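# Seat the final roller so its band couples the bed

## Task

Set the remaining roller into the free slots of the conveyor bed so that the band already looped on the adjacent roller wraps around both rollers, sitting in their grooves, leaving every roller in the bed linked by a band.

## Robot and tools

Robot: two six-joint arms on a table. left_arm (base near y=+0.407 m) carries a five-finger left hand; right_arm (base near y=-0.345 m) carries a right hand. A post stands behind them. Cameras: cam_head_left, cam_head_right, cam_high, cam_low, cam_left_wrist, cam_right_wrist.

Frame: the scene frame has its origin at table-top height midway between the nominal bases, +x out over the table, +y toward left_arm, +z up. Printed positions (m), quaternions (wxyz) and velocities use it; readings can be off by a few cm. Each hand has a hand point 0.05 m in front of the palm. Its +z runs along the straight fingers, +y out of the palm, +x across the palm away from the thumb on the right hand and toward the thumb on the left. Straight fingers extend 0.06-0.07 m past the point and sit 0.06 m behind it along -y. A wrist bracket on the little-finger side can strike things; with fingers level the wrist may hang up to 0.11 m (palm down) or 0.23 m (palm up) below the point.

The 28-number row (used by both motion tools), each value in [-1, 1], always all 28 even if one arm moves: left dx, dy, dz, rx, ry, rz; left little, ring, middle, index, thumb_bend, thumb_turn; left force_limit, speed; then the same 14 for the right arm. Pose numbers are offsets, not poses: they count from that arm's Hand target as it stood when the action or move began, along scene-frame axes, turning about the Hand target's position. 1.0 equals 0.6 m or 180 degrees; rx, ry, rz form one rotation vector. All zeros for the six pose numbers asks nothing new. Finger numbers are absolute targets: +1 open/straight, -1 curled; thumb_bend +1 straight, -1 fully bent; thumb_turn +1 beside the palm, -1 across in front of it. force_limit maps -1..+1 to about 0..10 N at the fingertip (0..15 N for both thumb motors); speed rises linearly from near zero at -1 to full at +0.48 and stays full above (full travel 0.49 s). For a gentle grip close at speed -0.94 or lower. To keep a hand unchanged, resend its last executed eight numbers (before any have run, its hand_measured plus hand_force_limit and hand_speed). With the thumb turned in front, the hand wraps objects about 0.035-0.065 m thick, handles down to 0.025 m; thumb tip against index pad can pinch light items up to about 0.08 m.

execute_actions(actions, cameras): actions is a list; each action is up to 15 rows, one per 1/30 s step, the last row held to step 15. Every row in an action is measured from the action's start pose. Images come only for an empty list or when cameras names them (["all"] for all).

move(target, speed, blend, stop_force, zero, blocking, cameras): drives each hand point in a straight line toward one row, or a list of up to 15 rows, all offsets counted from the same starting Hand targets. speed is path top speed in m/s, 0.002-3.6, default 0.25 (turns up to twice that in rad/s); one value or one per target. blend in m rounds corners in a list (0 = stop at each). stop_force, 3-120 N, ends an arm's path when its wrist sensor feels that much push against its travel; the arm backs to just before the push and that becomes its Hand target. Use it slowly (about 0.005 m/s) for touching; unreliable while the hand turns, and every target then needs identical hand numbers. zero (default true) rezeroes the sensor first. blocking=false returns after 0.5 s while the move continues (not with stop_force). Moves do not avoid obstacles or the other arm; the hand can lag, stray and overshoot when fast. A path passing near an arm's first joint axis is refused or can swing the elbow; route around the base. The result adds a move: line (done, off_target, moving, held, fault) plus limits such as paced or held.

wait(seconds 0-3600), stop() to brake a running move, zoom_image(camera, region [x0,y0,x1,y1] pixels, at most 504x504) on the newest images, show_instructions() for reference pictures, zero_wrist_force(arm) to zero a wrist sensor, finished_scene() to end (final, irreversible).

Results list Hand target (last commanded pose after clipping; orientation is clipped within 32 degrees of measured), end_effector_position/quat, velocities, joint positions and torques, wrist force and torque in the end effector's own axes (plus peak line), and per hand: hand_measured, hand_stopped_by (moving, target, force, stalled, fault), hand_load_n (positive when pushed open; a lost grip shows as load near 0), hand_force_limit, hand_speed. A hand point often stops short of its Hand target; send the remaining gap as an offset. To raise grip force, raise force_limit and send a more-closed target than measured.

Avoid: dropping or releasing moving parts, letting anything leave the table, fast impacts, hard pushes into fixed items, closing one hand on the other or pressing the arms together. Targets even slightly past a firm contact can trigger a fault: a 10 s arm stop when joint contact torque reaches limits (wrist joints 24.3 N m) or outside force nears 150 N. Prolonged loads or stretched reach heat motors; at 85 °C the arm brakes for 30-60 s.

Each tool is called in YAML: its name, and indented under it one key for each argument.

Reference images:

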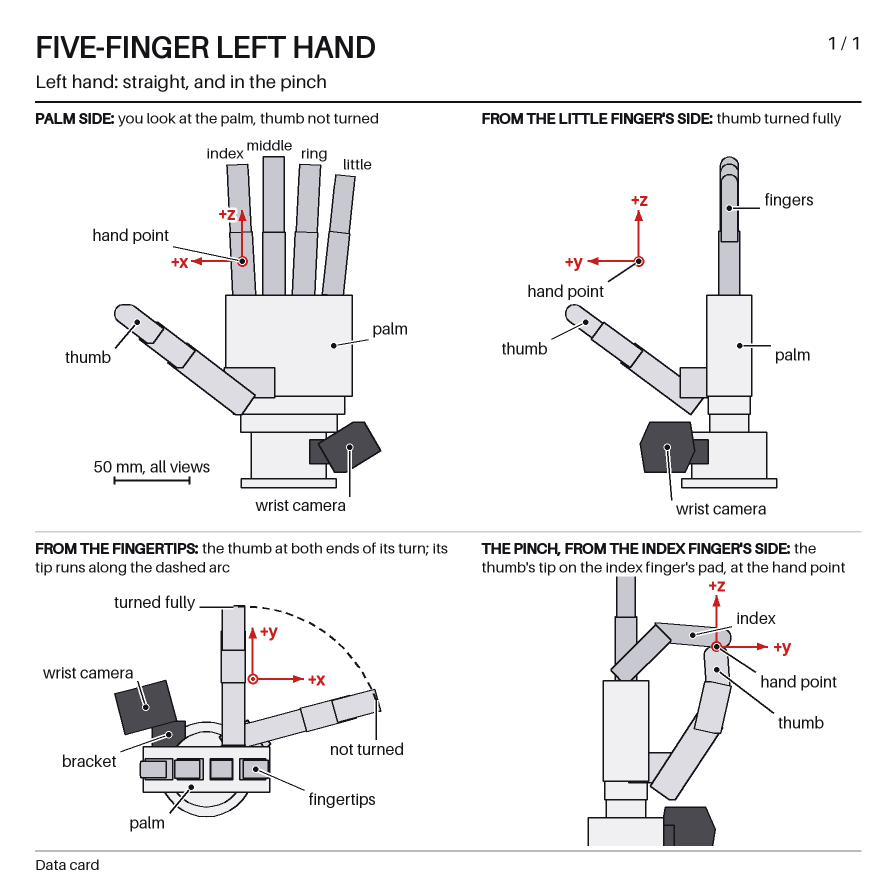

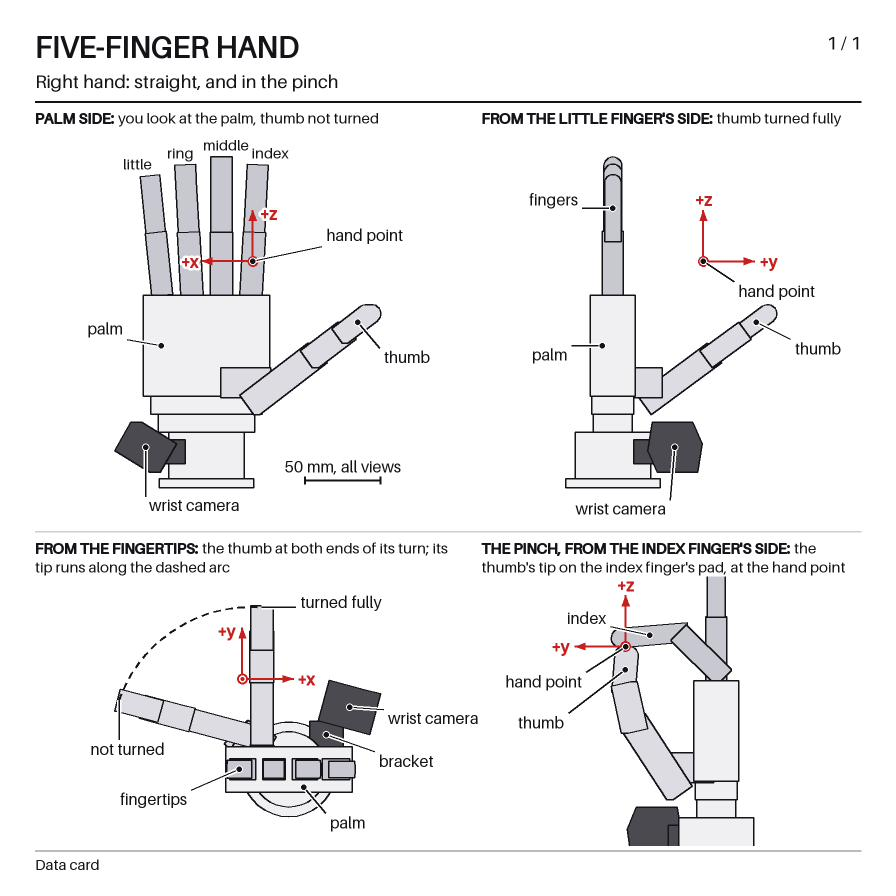

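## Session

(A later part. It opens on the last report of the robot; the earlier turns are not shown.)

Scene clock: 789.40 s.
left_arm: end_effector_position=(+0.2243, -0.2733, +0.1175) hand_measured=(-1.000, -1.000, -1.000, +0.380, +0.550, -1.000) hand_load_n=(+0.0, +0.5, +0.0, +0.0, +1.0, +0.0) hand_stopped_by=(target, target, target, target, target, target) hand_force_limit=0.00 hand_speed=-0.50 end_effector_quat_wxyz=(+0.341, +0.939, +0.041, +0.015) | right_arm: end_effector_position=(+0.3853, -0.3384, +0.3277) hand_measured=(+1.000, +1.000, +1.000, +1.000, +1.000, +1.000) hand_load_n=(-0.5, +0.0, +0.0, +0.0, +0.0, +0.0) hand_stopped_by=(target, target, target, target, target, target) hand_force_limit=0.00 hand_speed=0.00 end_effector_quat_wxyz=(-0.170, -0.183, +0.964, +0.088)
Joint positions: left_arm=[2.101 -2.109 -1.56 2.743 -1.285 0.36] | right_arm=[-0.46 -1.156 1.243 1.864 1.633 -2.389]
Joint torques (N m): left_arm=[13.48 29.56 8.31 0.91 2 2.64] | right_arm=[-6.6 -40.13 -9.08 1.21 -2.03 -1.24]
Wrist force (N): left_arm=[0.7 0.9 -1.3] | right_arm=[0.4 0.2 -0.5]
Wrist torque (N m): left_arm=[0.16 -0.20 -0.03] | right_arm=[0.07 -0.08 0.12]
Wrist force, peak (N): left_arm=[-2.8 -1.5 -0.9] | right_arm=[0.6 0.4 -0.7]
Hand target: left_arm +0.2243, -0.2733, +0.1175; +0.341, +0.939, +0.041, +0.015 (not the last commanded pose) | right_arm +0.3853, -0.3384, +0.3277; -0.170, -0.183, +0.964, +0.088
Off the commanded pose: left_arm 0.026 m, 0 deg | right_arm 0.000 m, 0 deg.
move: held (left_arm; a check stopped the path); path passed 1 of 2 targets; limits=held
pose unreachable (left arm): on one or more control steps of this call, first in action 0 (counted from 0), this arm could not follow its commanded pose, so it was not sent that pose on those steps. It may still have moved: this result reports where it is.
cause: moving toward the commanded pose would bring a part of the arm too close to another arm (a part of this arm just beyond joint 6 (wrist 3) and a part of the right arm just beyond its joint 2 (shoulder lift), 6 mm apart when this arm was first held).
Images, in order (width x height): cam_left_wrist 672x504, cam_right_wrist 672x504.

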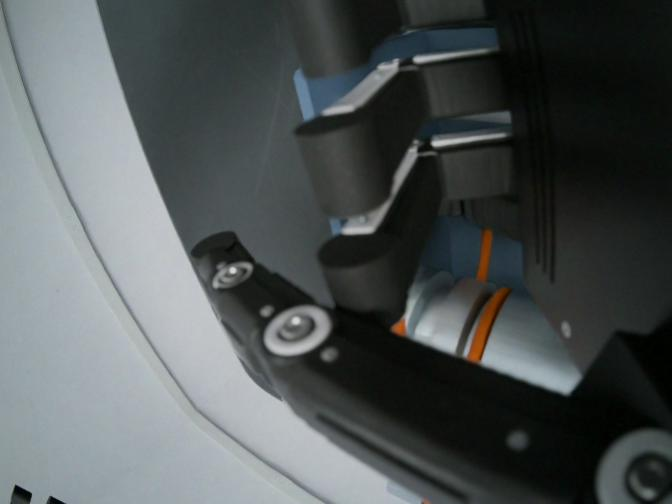

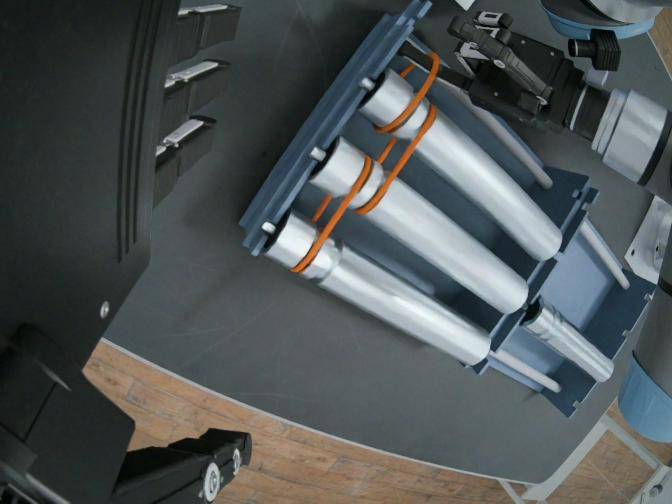

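move:
  target: [0,0,0,0,0,0,-1,-1,-1,0.38,0.55,-1,0.0,-0.5, -0.04,-0.0527,-0.06,-0.1058,0.1914,-0.0793,-1,-1,-1,-0.1,0.6,-1,0,-0.2]
  speed: 0.12
  cameras: ["cam_right_wrist","cam_left_wrist","cam_high","cam_head_left","cam_low"]

Scene clock: 841.40 s.
left_arm: end_effector_position=(+0.2243, -0.2733, +0.1175) hand_measured=(-1.000, -1.000, -1.000, +0.380, +0.550, -1.000) hand_load_n=(+0.0, +0.0, +0.0, +0.0, +1.0, +0.0) hand_stopped_by=(target, target, target, target, target, target) hand_force_limit=0.00 hand_speed=-0.50 end_effector_quat_wxyz=(+0.341, +0.939, +0.041, +0.015) | right_arm: end_effector_position=(+0.3731, -0.3546, +0.3093) hand_measured=(-1.000, -1.000, -1.000, -0.100, +0.600, -1.000) hand_load_n=(+0.0, +0.0, +0.0, +0.0, +0.0, +0.0) hand_stopped_by=(target, target, target, target, target, target) hand_force_limit=0.00 hand_speed=-0.20 end_effector_quat_wxyz=(-0.324, -0.091, +0.941, +0.043)
Joint positions: left_arm=[2.101 -2.109 -1.56 2.743 -1.285 0.36] | right_arm=[-0.41 -1.056 1.25 2.01 1.795 -2.095]
Joint torques (N m): left_arm=[13.02 29.71 8.38 0.91 1.94 2.6] | right_arm=[-6.9 -44.34 -26.23 1.09 -1.99 -1.34]
Wrist force (N): left_arm=[0.7 0.6 -1.2] | right_arm=[0.8 0.3 -0.8]
Wrist torque (N m): left_arm=[0.10 -0.18 -0.02] | right_arm=[0.13 -0.07 0.17]
Wrist force, peak (N): left_arm=[1.0 0.8 -1.4] | right_arm=[0.9 0.5 -0.8]
Hand target: left_arm +0.2243, -0.2733, +0.1175; +0.341, +0.939, +0.041, +0.015 | right_arm +0.3731, -0.3546, +0.3093; -0.324, -0.091, +0.941, +0.043 (not the last commanded pose)
Off the commanded pose: left_arm 0.000 m, 0 deg | right_arm 0.026 m, 21 deg.
move: held (right_arm; a check stopped the path); limits=held
pose unreachable (right arm): on one or more control steps of this call, first in action 0 (counted from 0), this arm could not follow its commanded pose, so it was not sent that pose on those steps. It may still have moved: this result reports where it is.
cause: moving toward the commanded pose would bring a part of the arm too close to another arm (a part of this arm just beyond joint 2 (shoulder lift) and a part of the left arm just beyond its joint 6 (wrist 3), at the place that arm is still heading or pushing toward).
Images, in order (width x height): cam_head_left 896x504, cam_high 896x504, cam_low 896x504, cam_left_wrist 672x504, cam_right_wrist 672x504.

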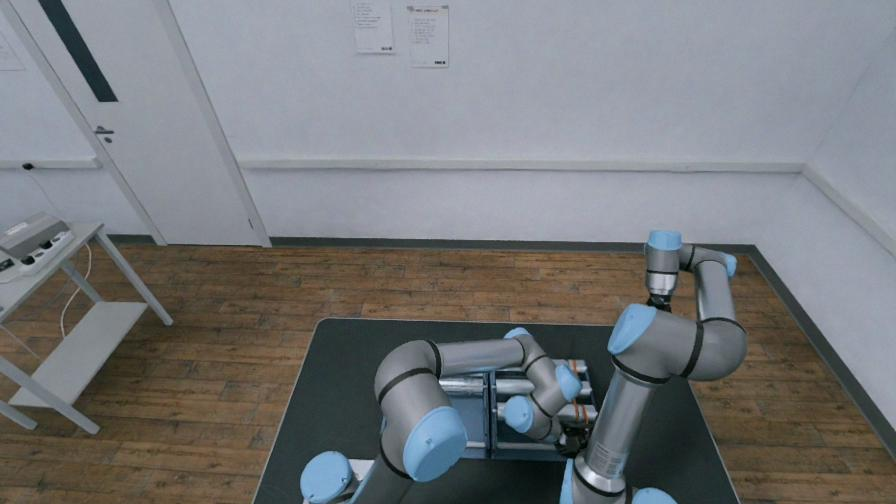

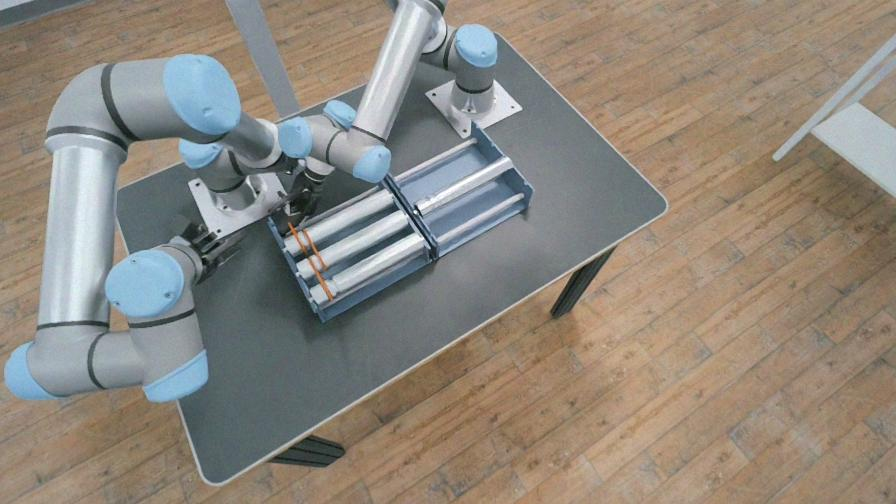

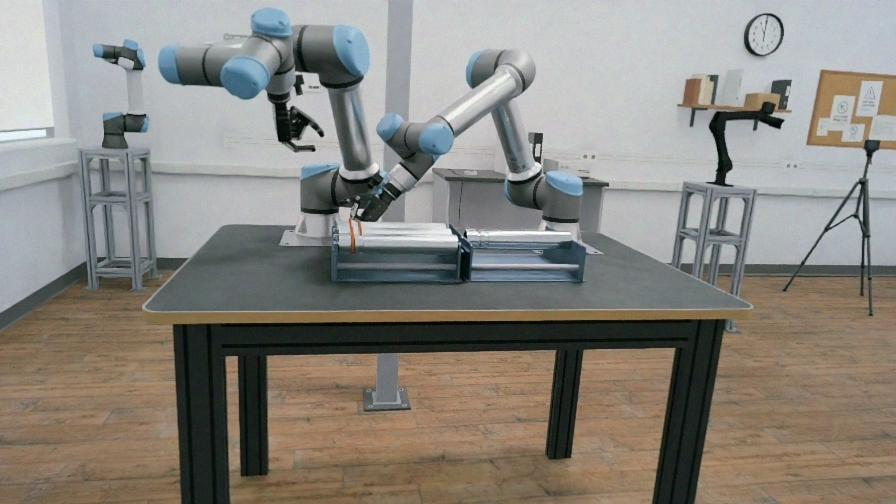

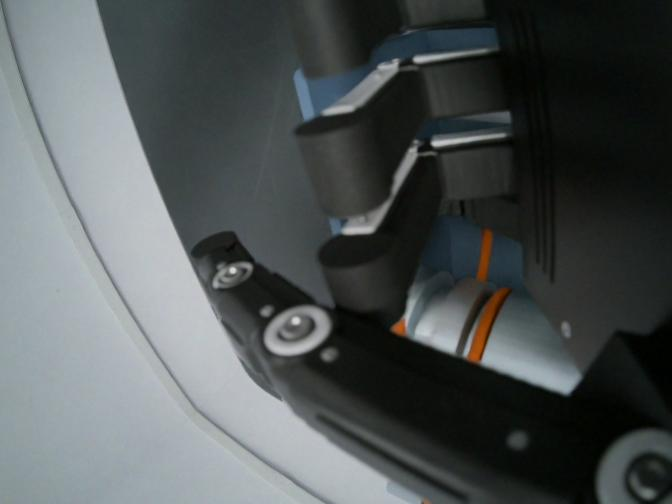

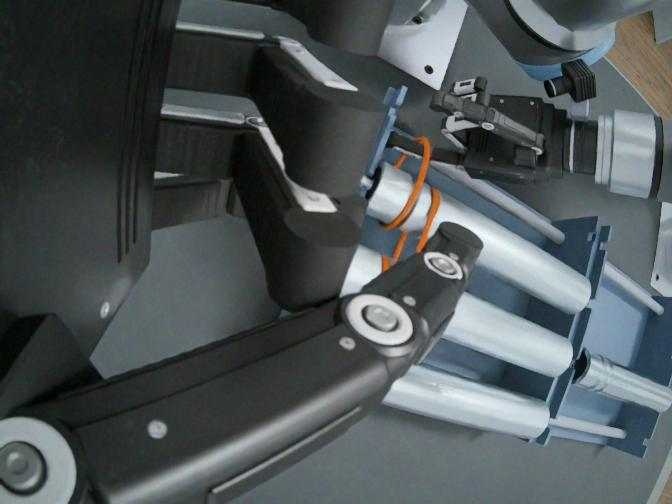

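move:
  target: [0.031,0,0.02,0,0.1389,0,-1,-1,-1,0.38,0.55,-1,0.0,-0.5, 0,0,0,0,0,0,-1,-1,-1,-0.1,0.6,-1,0,-0.2]
  speed: 0.03
  cameras: ["cam_right_wrist","cam_left_wrist"]

zoom_image:
  camera: "cam_right_wrist"
  region: [350, 60, 560, 260]

Scene clock: 883.47 s.
left_arm: end_effector_position=(+0.2429, -0.2733, +0.1295) hand_measured=(-1.000, -1.000, -1.000, +0.380, +0.550, -1.000) hand_load_n=(+0.0, +0.0, +0.0, +0.0, +1.0, +0.0) hand_stopped_by=(target, target, target, target, target, target) hand_force_limit=0.00 hand_speed=-0.50 end_effector_quat_wxyz=(+0.324, +0.920, +0.114, -0.188) | right_arm: end_effector_position=(+0.3731, -0.3546, +0.3093) hand_measured=(-1.000, -1.000, -1.000, -0.100, +0.600, -1.000) hand_load_n=(+0.0, +0.0, +0.0, +0.0, +0.0, +0.5) hand_stopped_by=(target, target, target, target, target, target) hand_force_limit=0.00 hand_speed=-0.20 end_effector_quat_wxyz=(-0.324, -0.091, +0.941, +0.043)
Joint positions: left_arm=[2.247 -2.199 -1.412 2.459 -0.906 0.296] | right_arm=[-0.41 -1.056 1.249 2.01 1.795 -2.096]
Joint torques (N m): left_arm=[14.69 30.59 26.71 -3.51 1.87 -2.71] | right_arm=[-5.84 -44.24 -19.21 1.31 -1.92 -1.27]
Wrist force (N): left_arm=[-0.2 1.2 -1.1] | right_arm=[0.5 0.5 -0.6]
Wrist torque (N m): left_arm=[0.18 -0.19 0.04] | right_arm=[0.14 -0.05 0.16]
Wrist force, peak (N): left_arm=[0.6 1.0 -1.7] | right_arm=[0.9 0.3 -0.9]
Hand target: left_arm +0.2429, -0.2733, +0.1295; +0.324, +0.920, +0.114, -0.188 | right_arm +0.3731, -0.3546, +0.3093; -0.324, -0.091, +0.941, +0.043
Off the commanded pose: left_arm 0.000 m, 0 deg | right_arm 0.000 m, 0 deg.
move: done
Images, in order (width x height): cam_left_wrist 672x504, cam_right_wrist 672x504.

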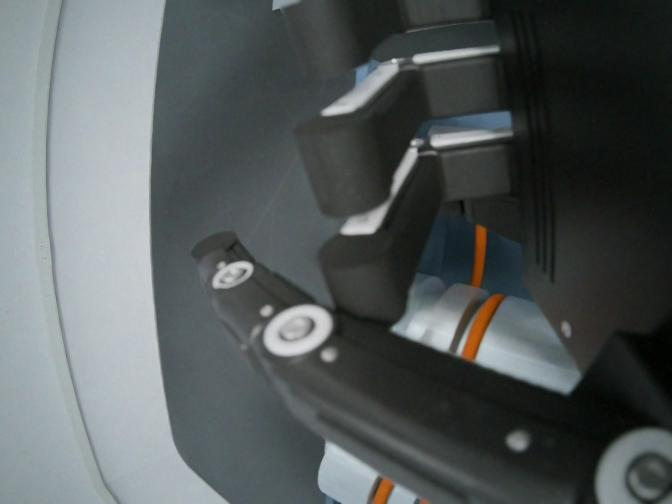

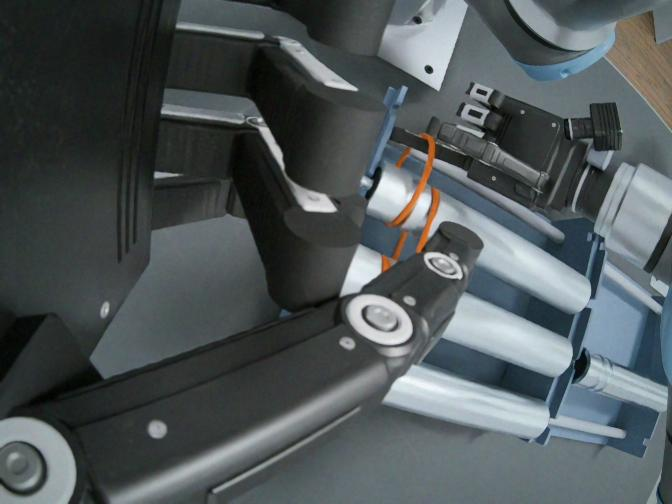

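Scaled by 2.400 from the camera's image (finer frame: 960x720).

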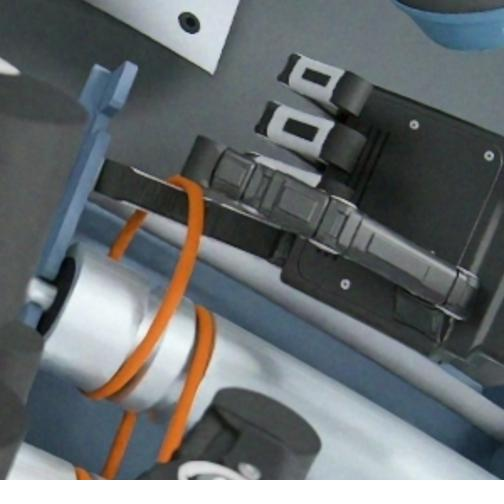

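move:
  target: [0.0338,0,0.0857,0,0.1389,0,-1,-1,-1,0.38,0.55,-1,0.0,-0.5, 0,0,0,0,0,0,-1,-1,-1,-0.1,0.6,-1,0,-0.2]
  speed: 0.03
  cameras: ["cam_right_wrist","cam_left_wrist","cam_high"]

zoom_image:
  camera: "cam_right_wrist"
  region: [350, 60, 560, 260]

Scene clock: 894.90 s.
left_arm: end_effector_position=(+0.2632, -0.2733, +0.1809) hand_measured=(-1.000, -1.000, -1.000, +0.380, +0.550, -1.000) hand_load_n=(+0.0, +0.0, +0.0, +0.5, +1.0, +0.0) hand_stopped_by=(target, target, target, target, target, target) hand_force_limit=0.00 hand_speed=-0.50 end_effector_quat_wxyz=(+0.292, +0.857, +0.182, -0.383) | right_arm: end_effector_position=(+0.3731, -0.3546, +0.3093) hand_measured=(-1.000, -1.000, -1.000, -0.100, +0.600, -1.000) hand_load_n=(+0.0, +0.0, +0.0, +0.0, +0.0, +0.0) hand_stopped_by=(target, target, target, target, target, target) hand_force_limit=0.00 hand_speed=-0.20 end_effector_quat_wxyz=(-0.324, -0.091, +0.941, +0.043)
Joint positions: left_arm=[2.365 -2.316 -1.218 2.046 -0.568 0.346] | right_arm=[-0.41 -1.056 1.249 2.01 1.795 -2.096]
Joint torques (N m): left_arm=[11 39.74 24.24 -5.25 3.85 3.1] | right_arm=[-5.35 -43.73 -14.37 1.44 -1.93 -1.28]
Wrist force (N): left_arm=[4.1 1.0 -0.9] | right_arm=[0.5 0.3 -0.7]
Wrist torque (N m): left_arm=[0.16 -0.09 0.07] | right_arm=[0.12 -0.04 0.15]
Wrist force, peak (N): left_arm=[4.1 1.0 -0.9] | right_arm=[0.8 0.5 -0.8]
Hand target: left_arm +0.2632, -0.2733, +0.1809; +0.292, +0.857, +0.182, -0.383 | right_arm +0.3731, -0.3546, +0.3093; -0.324, -0.091, +0.941, +0.043
Off the commanded pose: left_arm 0.000 m, 0 deg | right_arm 0.000 m, 0 deg.
move: done
Images, in order (width x height): cam_high 896x504, cam_left_wrist 672x504, cam_right_wrist 672x504.

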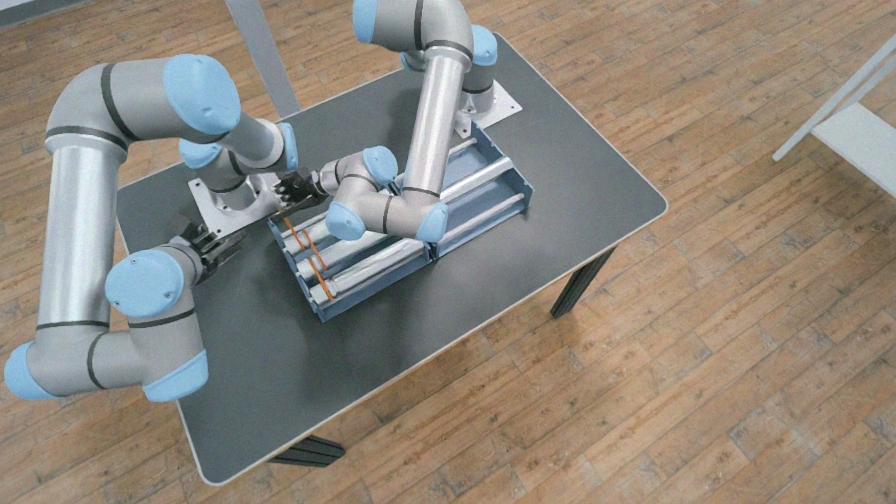

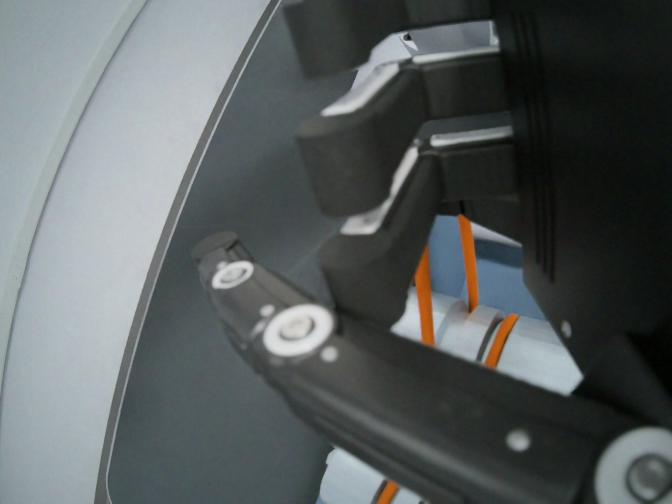

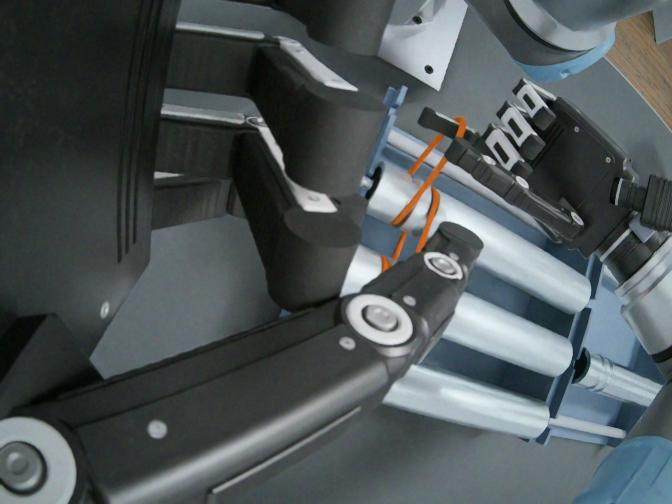

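Scaled by 2.400 from the camera's image (finer frame: 960x720).

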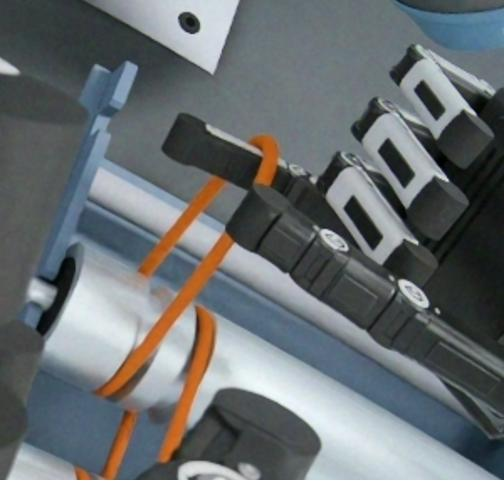

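move:
  target:
    - [0,0,0,0,0,0,-1,-1,-1,0.38,0.55,-1,0.0,-0.5, -0.1218,-0.0757,-0.1488,-0.0513,0.0943,-0.0389,-1,-1,-1,-0.1,0.6,-1,0,-0.2]
    - [0,0,0,0,0,0,-1,-1,-1,0.38,0.55,-1,0.0,-0.5, -0.2285,-0.0423,-0.25,-0.0513,0.0943,-0.0389,-1,-1,-1,-0.1,0.6,-1,0,-0.2]
  speed: 0.1
  blend: [0.02, 0]
  cameras: ["cam_right_wrist","cam_left_wrist","cam_high","cam_head_left"]

Scene clock: 917.33 s.
left_arm: end_effector_position=(+0.2632, -0.2733, +0.1809) hand_measured=(-1.000, -1.000, -1.000, +0.380, +0.550, -1.000) hand_load_n=(+0.0, +0.0, +0.0, +0.5, +1.0, +0.0) hand_stopped_by=(target, target, target, target, target, target) hand_force_limit=0.00 hand_speed=-0.50 end_effector_quat_wxyz=(+0.292, +0.857, +0.182, -0.383) | right_arm: end_effector_position=(+0.2361, -0.3800, +0.1594) hand_measured=(-1.000, -1.000, -1.000, -0.100, +0.600, -1.000) hand_load_n=(+0.0, +0.0, +0.0, +0.0, +0.0, +0.5) hand_stopped_by=(target, target, target, target, target, target) hand_force_limit=0.00 hand_speed=-0.20 end_effector_quat_wxyz=(-0.462, +0.000, +0.887, +0.000)
Joint positions: left_arm=[2.365 -2.316 -1.218 2.045 -0.568 0.346] | right_arm=[-0.523 -1.045 1.839 1.669 1.988 -1.887]
Joint torques (N m): left_arm=[11.25 40.3 24.65 -4.7 3.87 2.72] | right_arm=[-5.93 -38.84 -3.75 1.15 2.65 -1.38]
Wrist force (N): left_arm=[4.0 0.9 -0.8] | right_arm=[1.0 0.4 -0.8]
Wrist torque (N m): left_arm=[0.15 -0.05 0.07] | right_arm=[0.14 -0.05 0.19]
Wrist force, peak (N): left_arm=[4.2 1.2 -0.9] | right_arm=[1.0 0.7 -1.0]
Hand target: left_arm +0.2632, -0.2733, +0.1809; +0.292, +0.857, +0.182, -0.383 | right_arm +0.2360, -0.3800, +0.1593; -0.462, +0.000, +0.887, +0.000
Off the commanded pose: left_arm 0.000 m, 0 deg | right_arm 0.000 m, 0 deg.
move: done
Images, in order (width x height): cam_head_left 896x504, cam_high 896x504, cam_left_wrist 672x504, cam_right_wrist 672x504.

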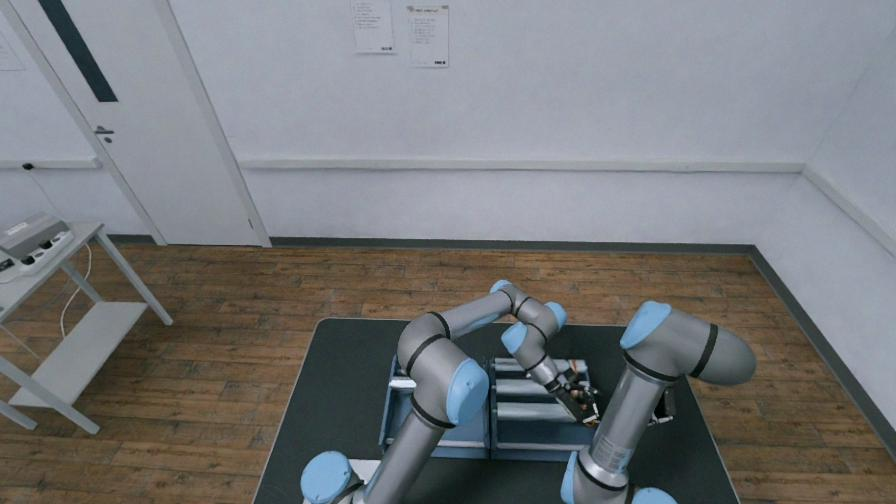

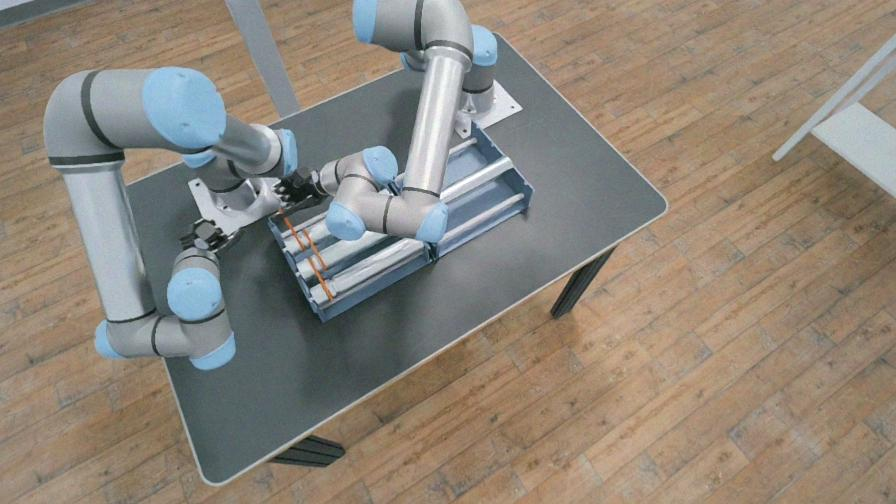

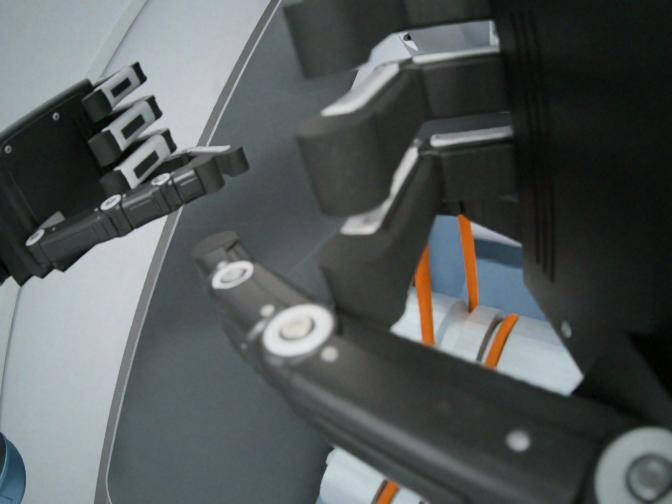

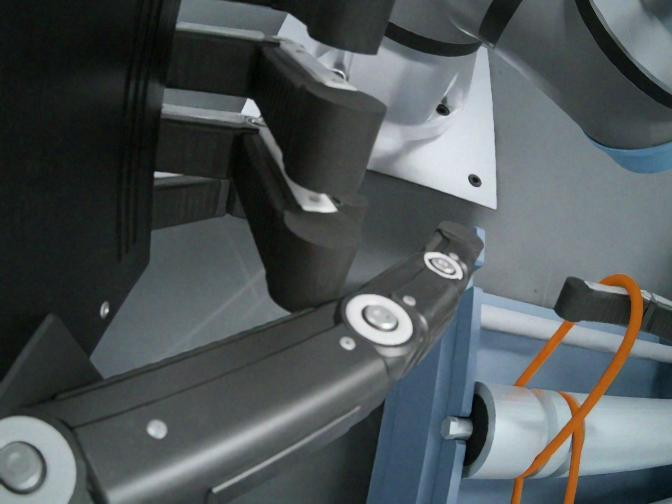

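zoom_image:
  camera: "cam_right_wrist"
  region: [280, 160, 420, 300]

zoom_image:
  camera: "cam_right_wrist"
  region: [420, 240, 672, 504]

zoom_image:
  camera: "cam_left_wrist"
  region: [80, 50, 500, 400]

Scaled by 3.600 from the camera's image (finer frame: 960x720).

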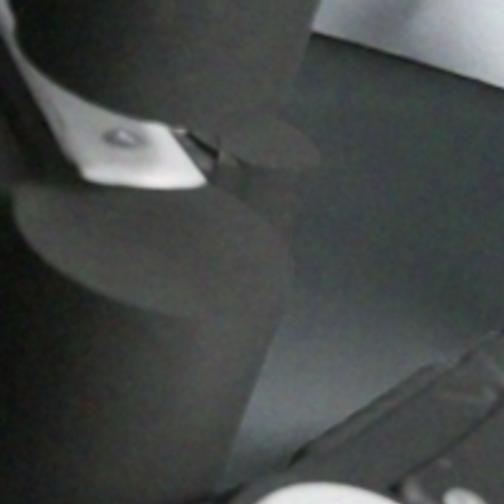

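Scaled by 1.909 from the camera's image (finer frame: 960x720).

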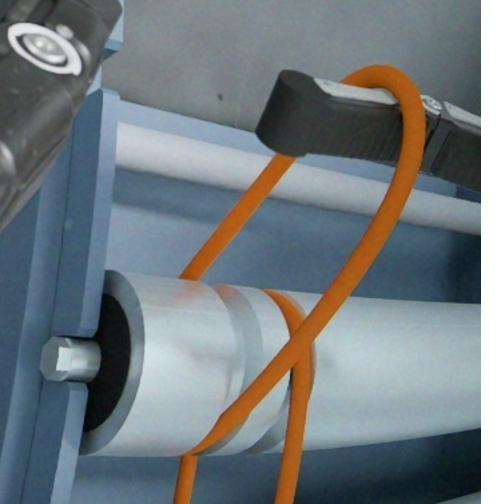

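Scaled by 1.200 from the camera's image (finer frame: 960x720).

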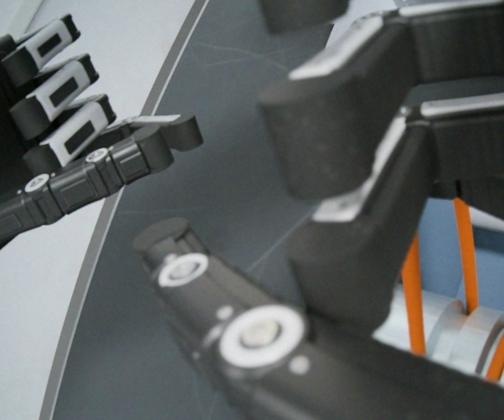

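move:
  target: [-0.0383,0.0167,-0.03,0,0,0,-1,-1,-1,0.38,0.55,-1,0.0,-0.5, 0,0,0,0,0,0,-1,-1,-1,-0.1,0.6,-1,0,-0.2]
  speed: 0.03
  cameras: ["cam_right_wrist","cam_left_wrist"]

zoom_image:
  camera: "cam_right_wrist"
  region: [420, 240, 672, 504]

Scene clock: 983.27 s.
left_arm: end_effector_position=(+0.2403, -0.2634, +0.1629) hand_measured=(-1.000, -1.000, -1.000, +0.380, +0.550, -1.000) hand_load_n=(+0.0, +0.0, +0.0, -2.0, +1.0, +0.0) hand_stopped_by=(target, target, target, target, target, target) hand_force_limit=0.00 hand_speed=-0.50 end_effector_quat_wxyz=(+0.292, +0.857, +0.182, -0.383) | right_arm: end_effector_position=(+0.2360, -0.3800, +0.1593) hand_measured=(-1.000, -1.000, -1.000, -0.100, +0.600, -1.000) hand_load_n=(+0.0, +0.0, +0.0, +0.0, +0.0, +0.0) hand_stopped_by=(target, target, target, target, target, target) hand_force_limit=0.00 hand_speed=-0.20 end_effector_quat_wxyz=(-0.462, +0.000, +0.887, +0.000)
Joint positions: left_arm=[2.349 -2.284 -1.32 2.14 -0.57 0.316] | right_arm=[-0.523 -1.045 1.84 1.669 1.988 -1.888]
Joint torques (N m): left_arm=[-20.86 67.26 6.58 -1.99 2.17 -2.22] | right_arm=[-6.6 -38.26 -2.68 1.04 2.74 -1.28]
Wrist force (N): left_arm=[10.0 4.9 -2.5] | right_arm=[0.8 0.6 -0.8]
Wrist torque (N m): left_arm=[0.29 -0.01 0.41] | right_arm=[0.16 -0.03 0.18]
Wrist force, peak (N): left_arm=[10.0 4.9 -2.5] | right_arm=[1.3 0.4 -1.0]
Hand target: left_arm +0.2402, -0.2633, +0.1629; +0.292, +0.857, +0.182, -0.383 | right_arm +0.2360, -0.3800, +0.1593; -0.462, +0.000, +0.887, +0.000
Off the commanded pose: left_arm 0.000 m, 0 deg | right_arm 0.000 m, 0 deg.
move: done
Images, in order (width x height): cam_left_wrist 672x504, cam_right_wrist 672x504.

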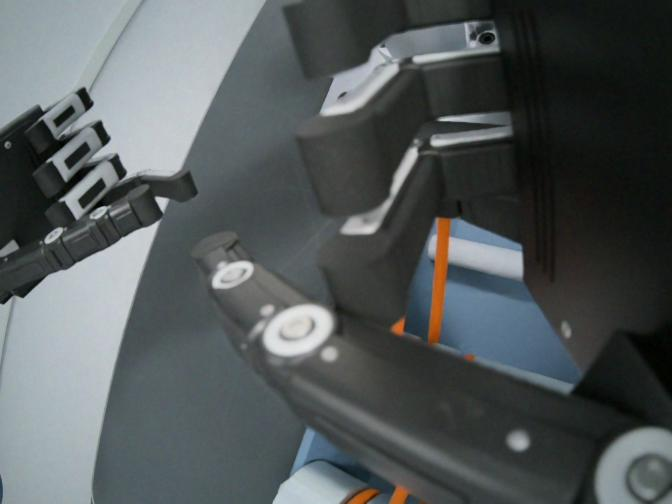

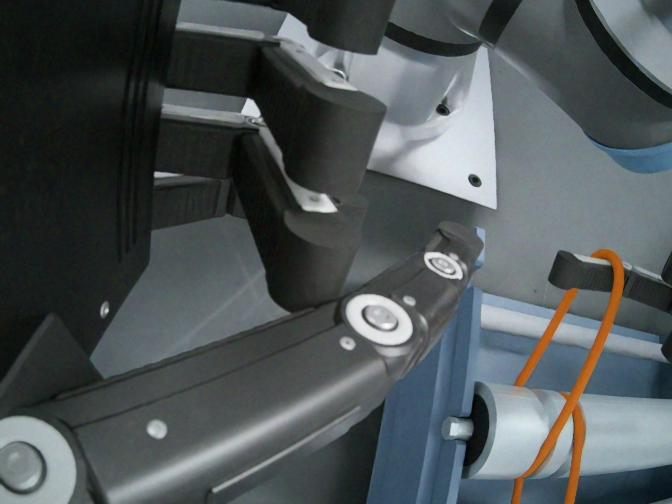

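Scaled by 1.909 from the camera's image (finer frame: 960x720).

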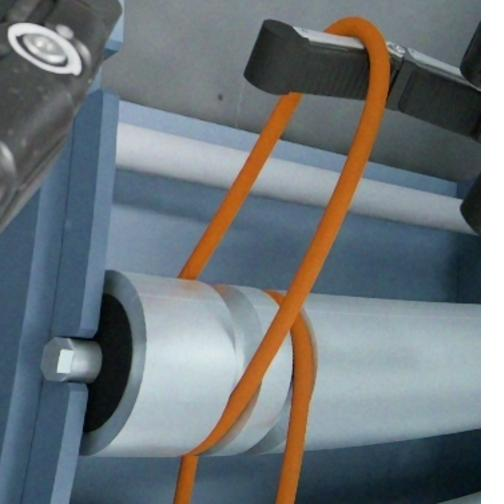

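move:
  target: [0.0075,0,-0.0048,0,0,0,-1,-1,-1,0.38,0.55,-1,0.0,-0.5, 0,0,0,0,0,0,-1,-1,-1,-0.1,0.6,-1,0,-0.2]
  speed: 0.03

move:
  target: [0.0075,0,-0.0048,0,0,0,-1,-1,-1,0.38,0.55,-1,0.0,-0.5, 0,0,0,0,0,0,-1,-1,-1,-0.1,0.6,-1,0,-0.2]
  speed: 0.03
  cameras: ["cam_right_wrist"]

zoom_image:
  camera: "cam_right_wrist"
  region: [420, 240, 672, 504]

Scene clock: 1000.20 s.
left_arm: end_effector_position=(+0.2445, -0.2633, +0.1601) hand_measured=(-1.000, -1.000, -1.000, +0.380, +0.550, -1.000) hand_load_n=(+0.0, +0.0, +0.0, -0.5, +1.0, +0.0) hand_stopped_by=(target, target, target, target, target, target) hand_force_limit=0.00 hand_speed=-0.50 end_effector_quat_wxyz=(+0.292, +0.857, +0.182, -0.383) | right_arm: end_effector_position=(+0.2360, -0.3800, +0.1593) hand_measured=(-1.000, -1.000, -1.000, -0.100, +0.600, -1.000) hand_load_n=(+0.0, +0.0, +0.0, +0.0, +0.0, +0.0) hand_stopped_by=(target, target, target, target, target, target) hand_force_limit=0.00 hand_speed=-0.20 end_effector_quat_wxyz=(-0.462, +0.000, +0.887, +0.000)
Joint positions: left_arm=[2.355 -2.293 -1.314 2.134 -0.569 0.326] | right_arm=[-0.523 -1.045 1.84 1.669 1.988 -1.888]
Joint torques (N m): left_arm=[11.52 38.8 23.22 -4.66 3.7 2.74] | right_arm=[-6.63 -38.49 -2.67 1.05 2.75 -1.27]
Wrist force (N): left_arm=[1.4 1.9 -1.8] | right_arm=[0.9 0.2 -0.9]
Wrist torque (N m): left_arm=[0.12 0.14 -0.09] | right_arm=[0.11 -0.04 0.18]
Wrist force, peak (N): left_arm=[10.0 5.0 -2.5] | right_arm=[1.1 0.6 -1.0]
Hand target: left_arm +0.2447, -0.2633, +0.1600; +0.292, +0.857, +0.182, -0.383 | right_arm +0.2360, -0.3800, +0.1593; -0.462, +0.000, +0.887, +0.000
Off the commanded pose: left_arm 0.000 m, 0 deg | right_arm 0.000 m, 0 deg.
move: done

Scene clock: 1000.77 s.
left_arm: end_effector_position=(+0.2491, -0.2633, +0.1572) hand_measured=(-1.000, -1.000, -1.000, +0.380, +0.550, -1.000) hand_load_n=(+0.0, +0.5, +0.5, +0.0, +1.0, +0.0) hand_stopped_by=(target, target, target, target, target, target) hand_force_limit=0.00 hand_speed=-0.50 end_effector_quat_wxyz=(+0.292, +0.857, +0.182, -0.383) | right_arm: end_effector_position=(+0.2360, -0.3800, +0.1593) hand_measured=(-1.000, -1.000, -1.000, -0.100, +0.600, -1.000) hand_load_n=(+0.0, +0.0, +0.0, +0.5, +0.0, +0.5) hand_stopped_by=(target, target, target, target, target, target) hand_force_limit=0.00 hand_speed=-0.20 end_effector_quat_wxyz=(-0.462, +0.000, +0.887, +0.000)
Joint positions: left_arm=[2.361 -2.303 -1.307 2.128 -0.568 0.337] | right_arm=[-0.523 -1.045 1.84 1.669 1.988 -1.888]
Joint torques (N m): left_arm=[13.64 36.52 23.29 -3.57 3.06 2.64] | right_arm=[-6.55 -38.73 -2.85 1.05 2.72 -1.27]
Wrist force (N): left_arm=[-0.9 1.0 -1.5] | right_arm=[1.0 0.4 -0.8]
Wrist torque (N m): left_arm=[0.07 0.14 -0.17] | right_arm=[0.14 -0.06 0.20]
Wrist force, peak (N): left_arm=[1.3 2.0 -1.7] | right_arm=[0.8 0.6 -1.1]
Hand target: left_arm +0.2492, -0.2633, +0.1571; +0.292, +0.857, +0.182, -0.383 | right_arm +0.2360, -0.3800, +0.1593; -0.462, +0.000, +0.887, +0.000
Off the commanded pose: left_arm 0.000 m, 0 deg | right_arm 0.000 m, 0 deg.
move: done

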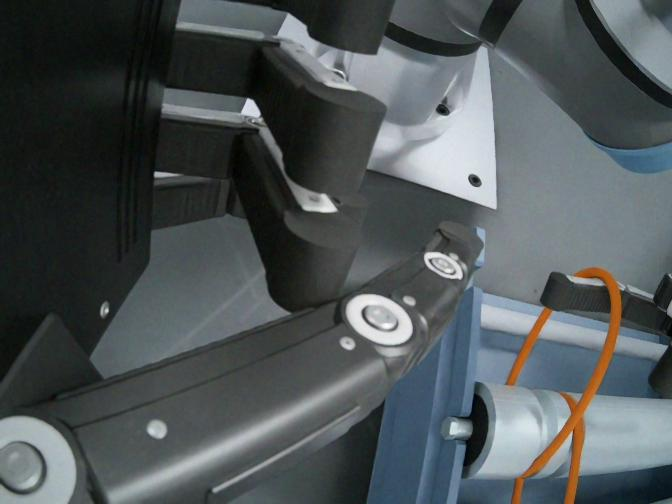

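Scaled by 1.909 from the camera's image (finer frame: 960x720).

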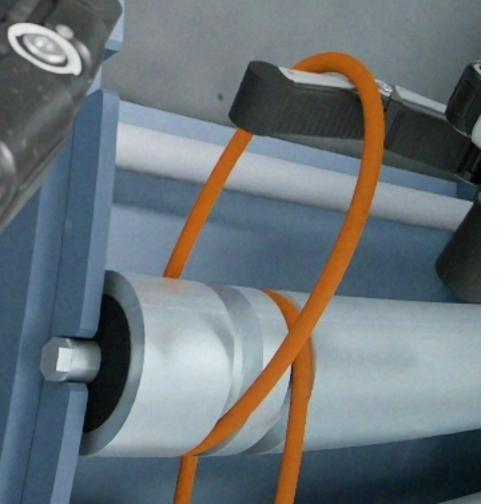

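zoom_image:
  camera: "cam_right_wrist"
  region: [420, 400, 490, 460]

Scaled by 7.200 from the camera's image (finer frame: 960x720).

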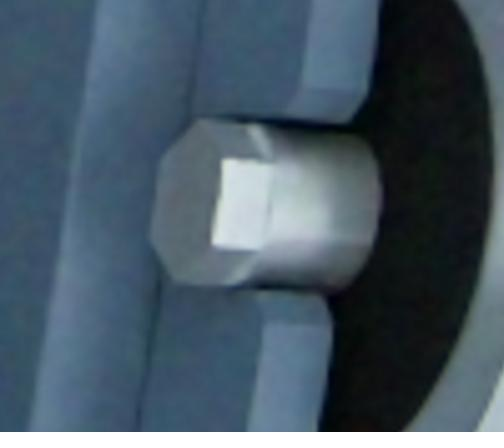

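move:
  target:
    - [0,0,0,0,0,0,-1,-1,-1,0.38,0.55,-1,0.0,-0.5, 0.0617,0.0,-0.015,0,0,0,-1,-1,-1,-0.1,0.6,-1,0,-0.2]
    - [0,0,0,0,0,0,-1,-1,-1,0.38,0.55,-1,0.0,-0.5, 0.0617,0.1333,-0.015,0,0,0,-1,-1,-1,-0.1,0.6,-1,0,-0.2]
  speed: 0.05
  cameras: ["cam_right_wrist","cam_left_wrist"]

zoom_image:
  camera: "cam_right_wrist"
  region: [280, 120, 500, 340]

zoom_image:
  camera: "cam_left_wrist"
  region: [200, 50, 540, 400]

Scene clock: 1067.33 s.
left_arm: end_effector_position=(+0.2492, -0.2633, +0.1571) hand_measured=(-1.000, -1.000, -1.000, +0.380, +0.550, -1.000) hand_load_n=(+0.0, +0.0, +0.0, +0.0, +1.0, +0.0) hand_stopped_by=(target, target, target, target, target, target) hand_force_limit=0.00 hand_speed=-0.50 end_effector_quat_wxyz=(+0.292, +0.857, +0.182, -0.383) | right_arm: end_effector_position=(+0.2730, -0.3002, +0.1503) hand_measured=(-1.000, -1.000, -1.000, -0.100, +0.600, -1.000) hand_load_n=(+0.5, +0.0, +0.0, +0.0, +0.0, +0.5) hand_stopped_by=(target, target, target, target, target, target) hand_force_limit=0.00 hand_speed=-0.20 end_effector_quat_wxyz=(-0.462, +0.000, +0.887, +0.000)
Joint positions: left_arm=[2.361 -2.303 -1.307 2.128 -0.568 0.337] | right_arm=[-0.323 -0.983 1.769 1.72 1.829 -1.758]
Joint torques (N m): left_arm=[12.29 37.31 23.64 -4.17 2.94 2.61] | right_arm=[6.85 -41.14 -2.69 4.99 -1.87 1.51]
Wrist force (N): left_arm=[-0.9 0.9 -1.4] | right_arm=[0.8 0.3 -1.0]
Wrist torque (N m): left_arm=[0.04 0.12 -0.16] | right_arm=[0.12 -0.02 0.05]
Wrist force, peak (N): left_arm=[-1.1 1.0 -1.6] | right_arm=[1.2 0.5 -1.1]
Hand target: left_arm +0.2492, -0.2633, +0.1571; +0.292, +0.857, +0.182, -0.383 | right_arm +0.2730, -0.3000, +0.1503; -0.462, +0.000, +0.887, +0.000
Off the commanded pose: left_arm 0.000 m, 0 deg | right_arm 0.000 m, 0 deg.
move: done
Images, in order (width x height): cam_left_wrist 672x504, cam_right_wrist 672x504.

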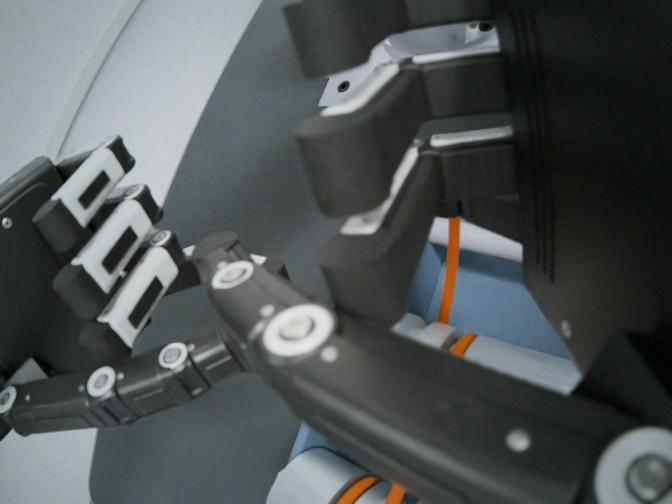

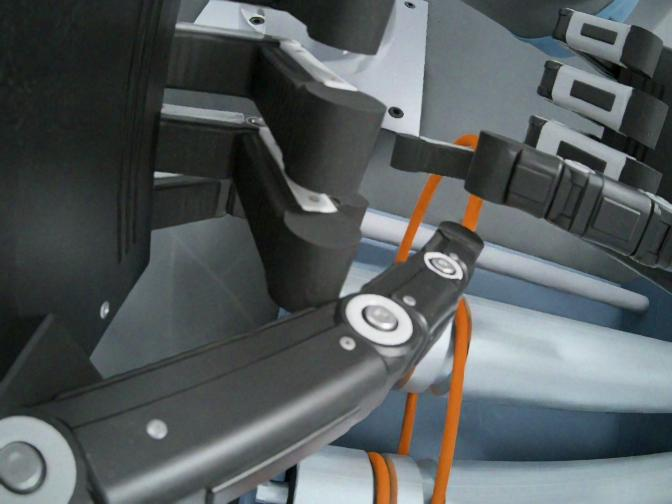

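Scaled by 2.291 from the camera's image (finer frame: 960x720).

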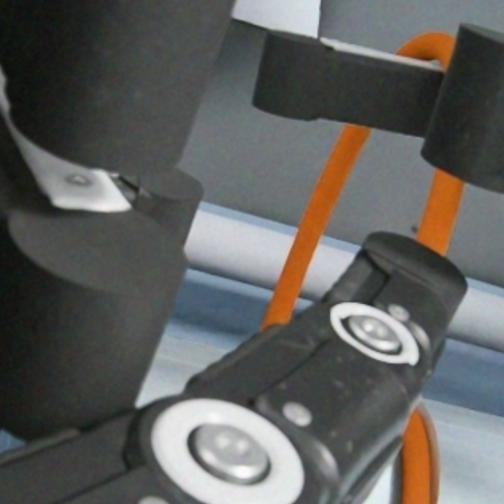

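Scaled by 1.440 from the camera's image (finer frame: 960x720).

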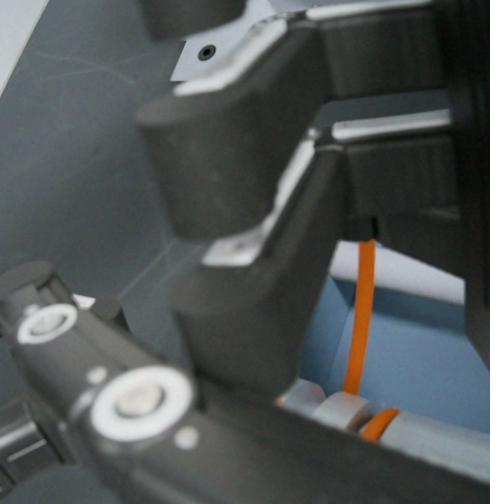

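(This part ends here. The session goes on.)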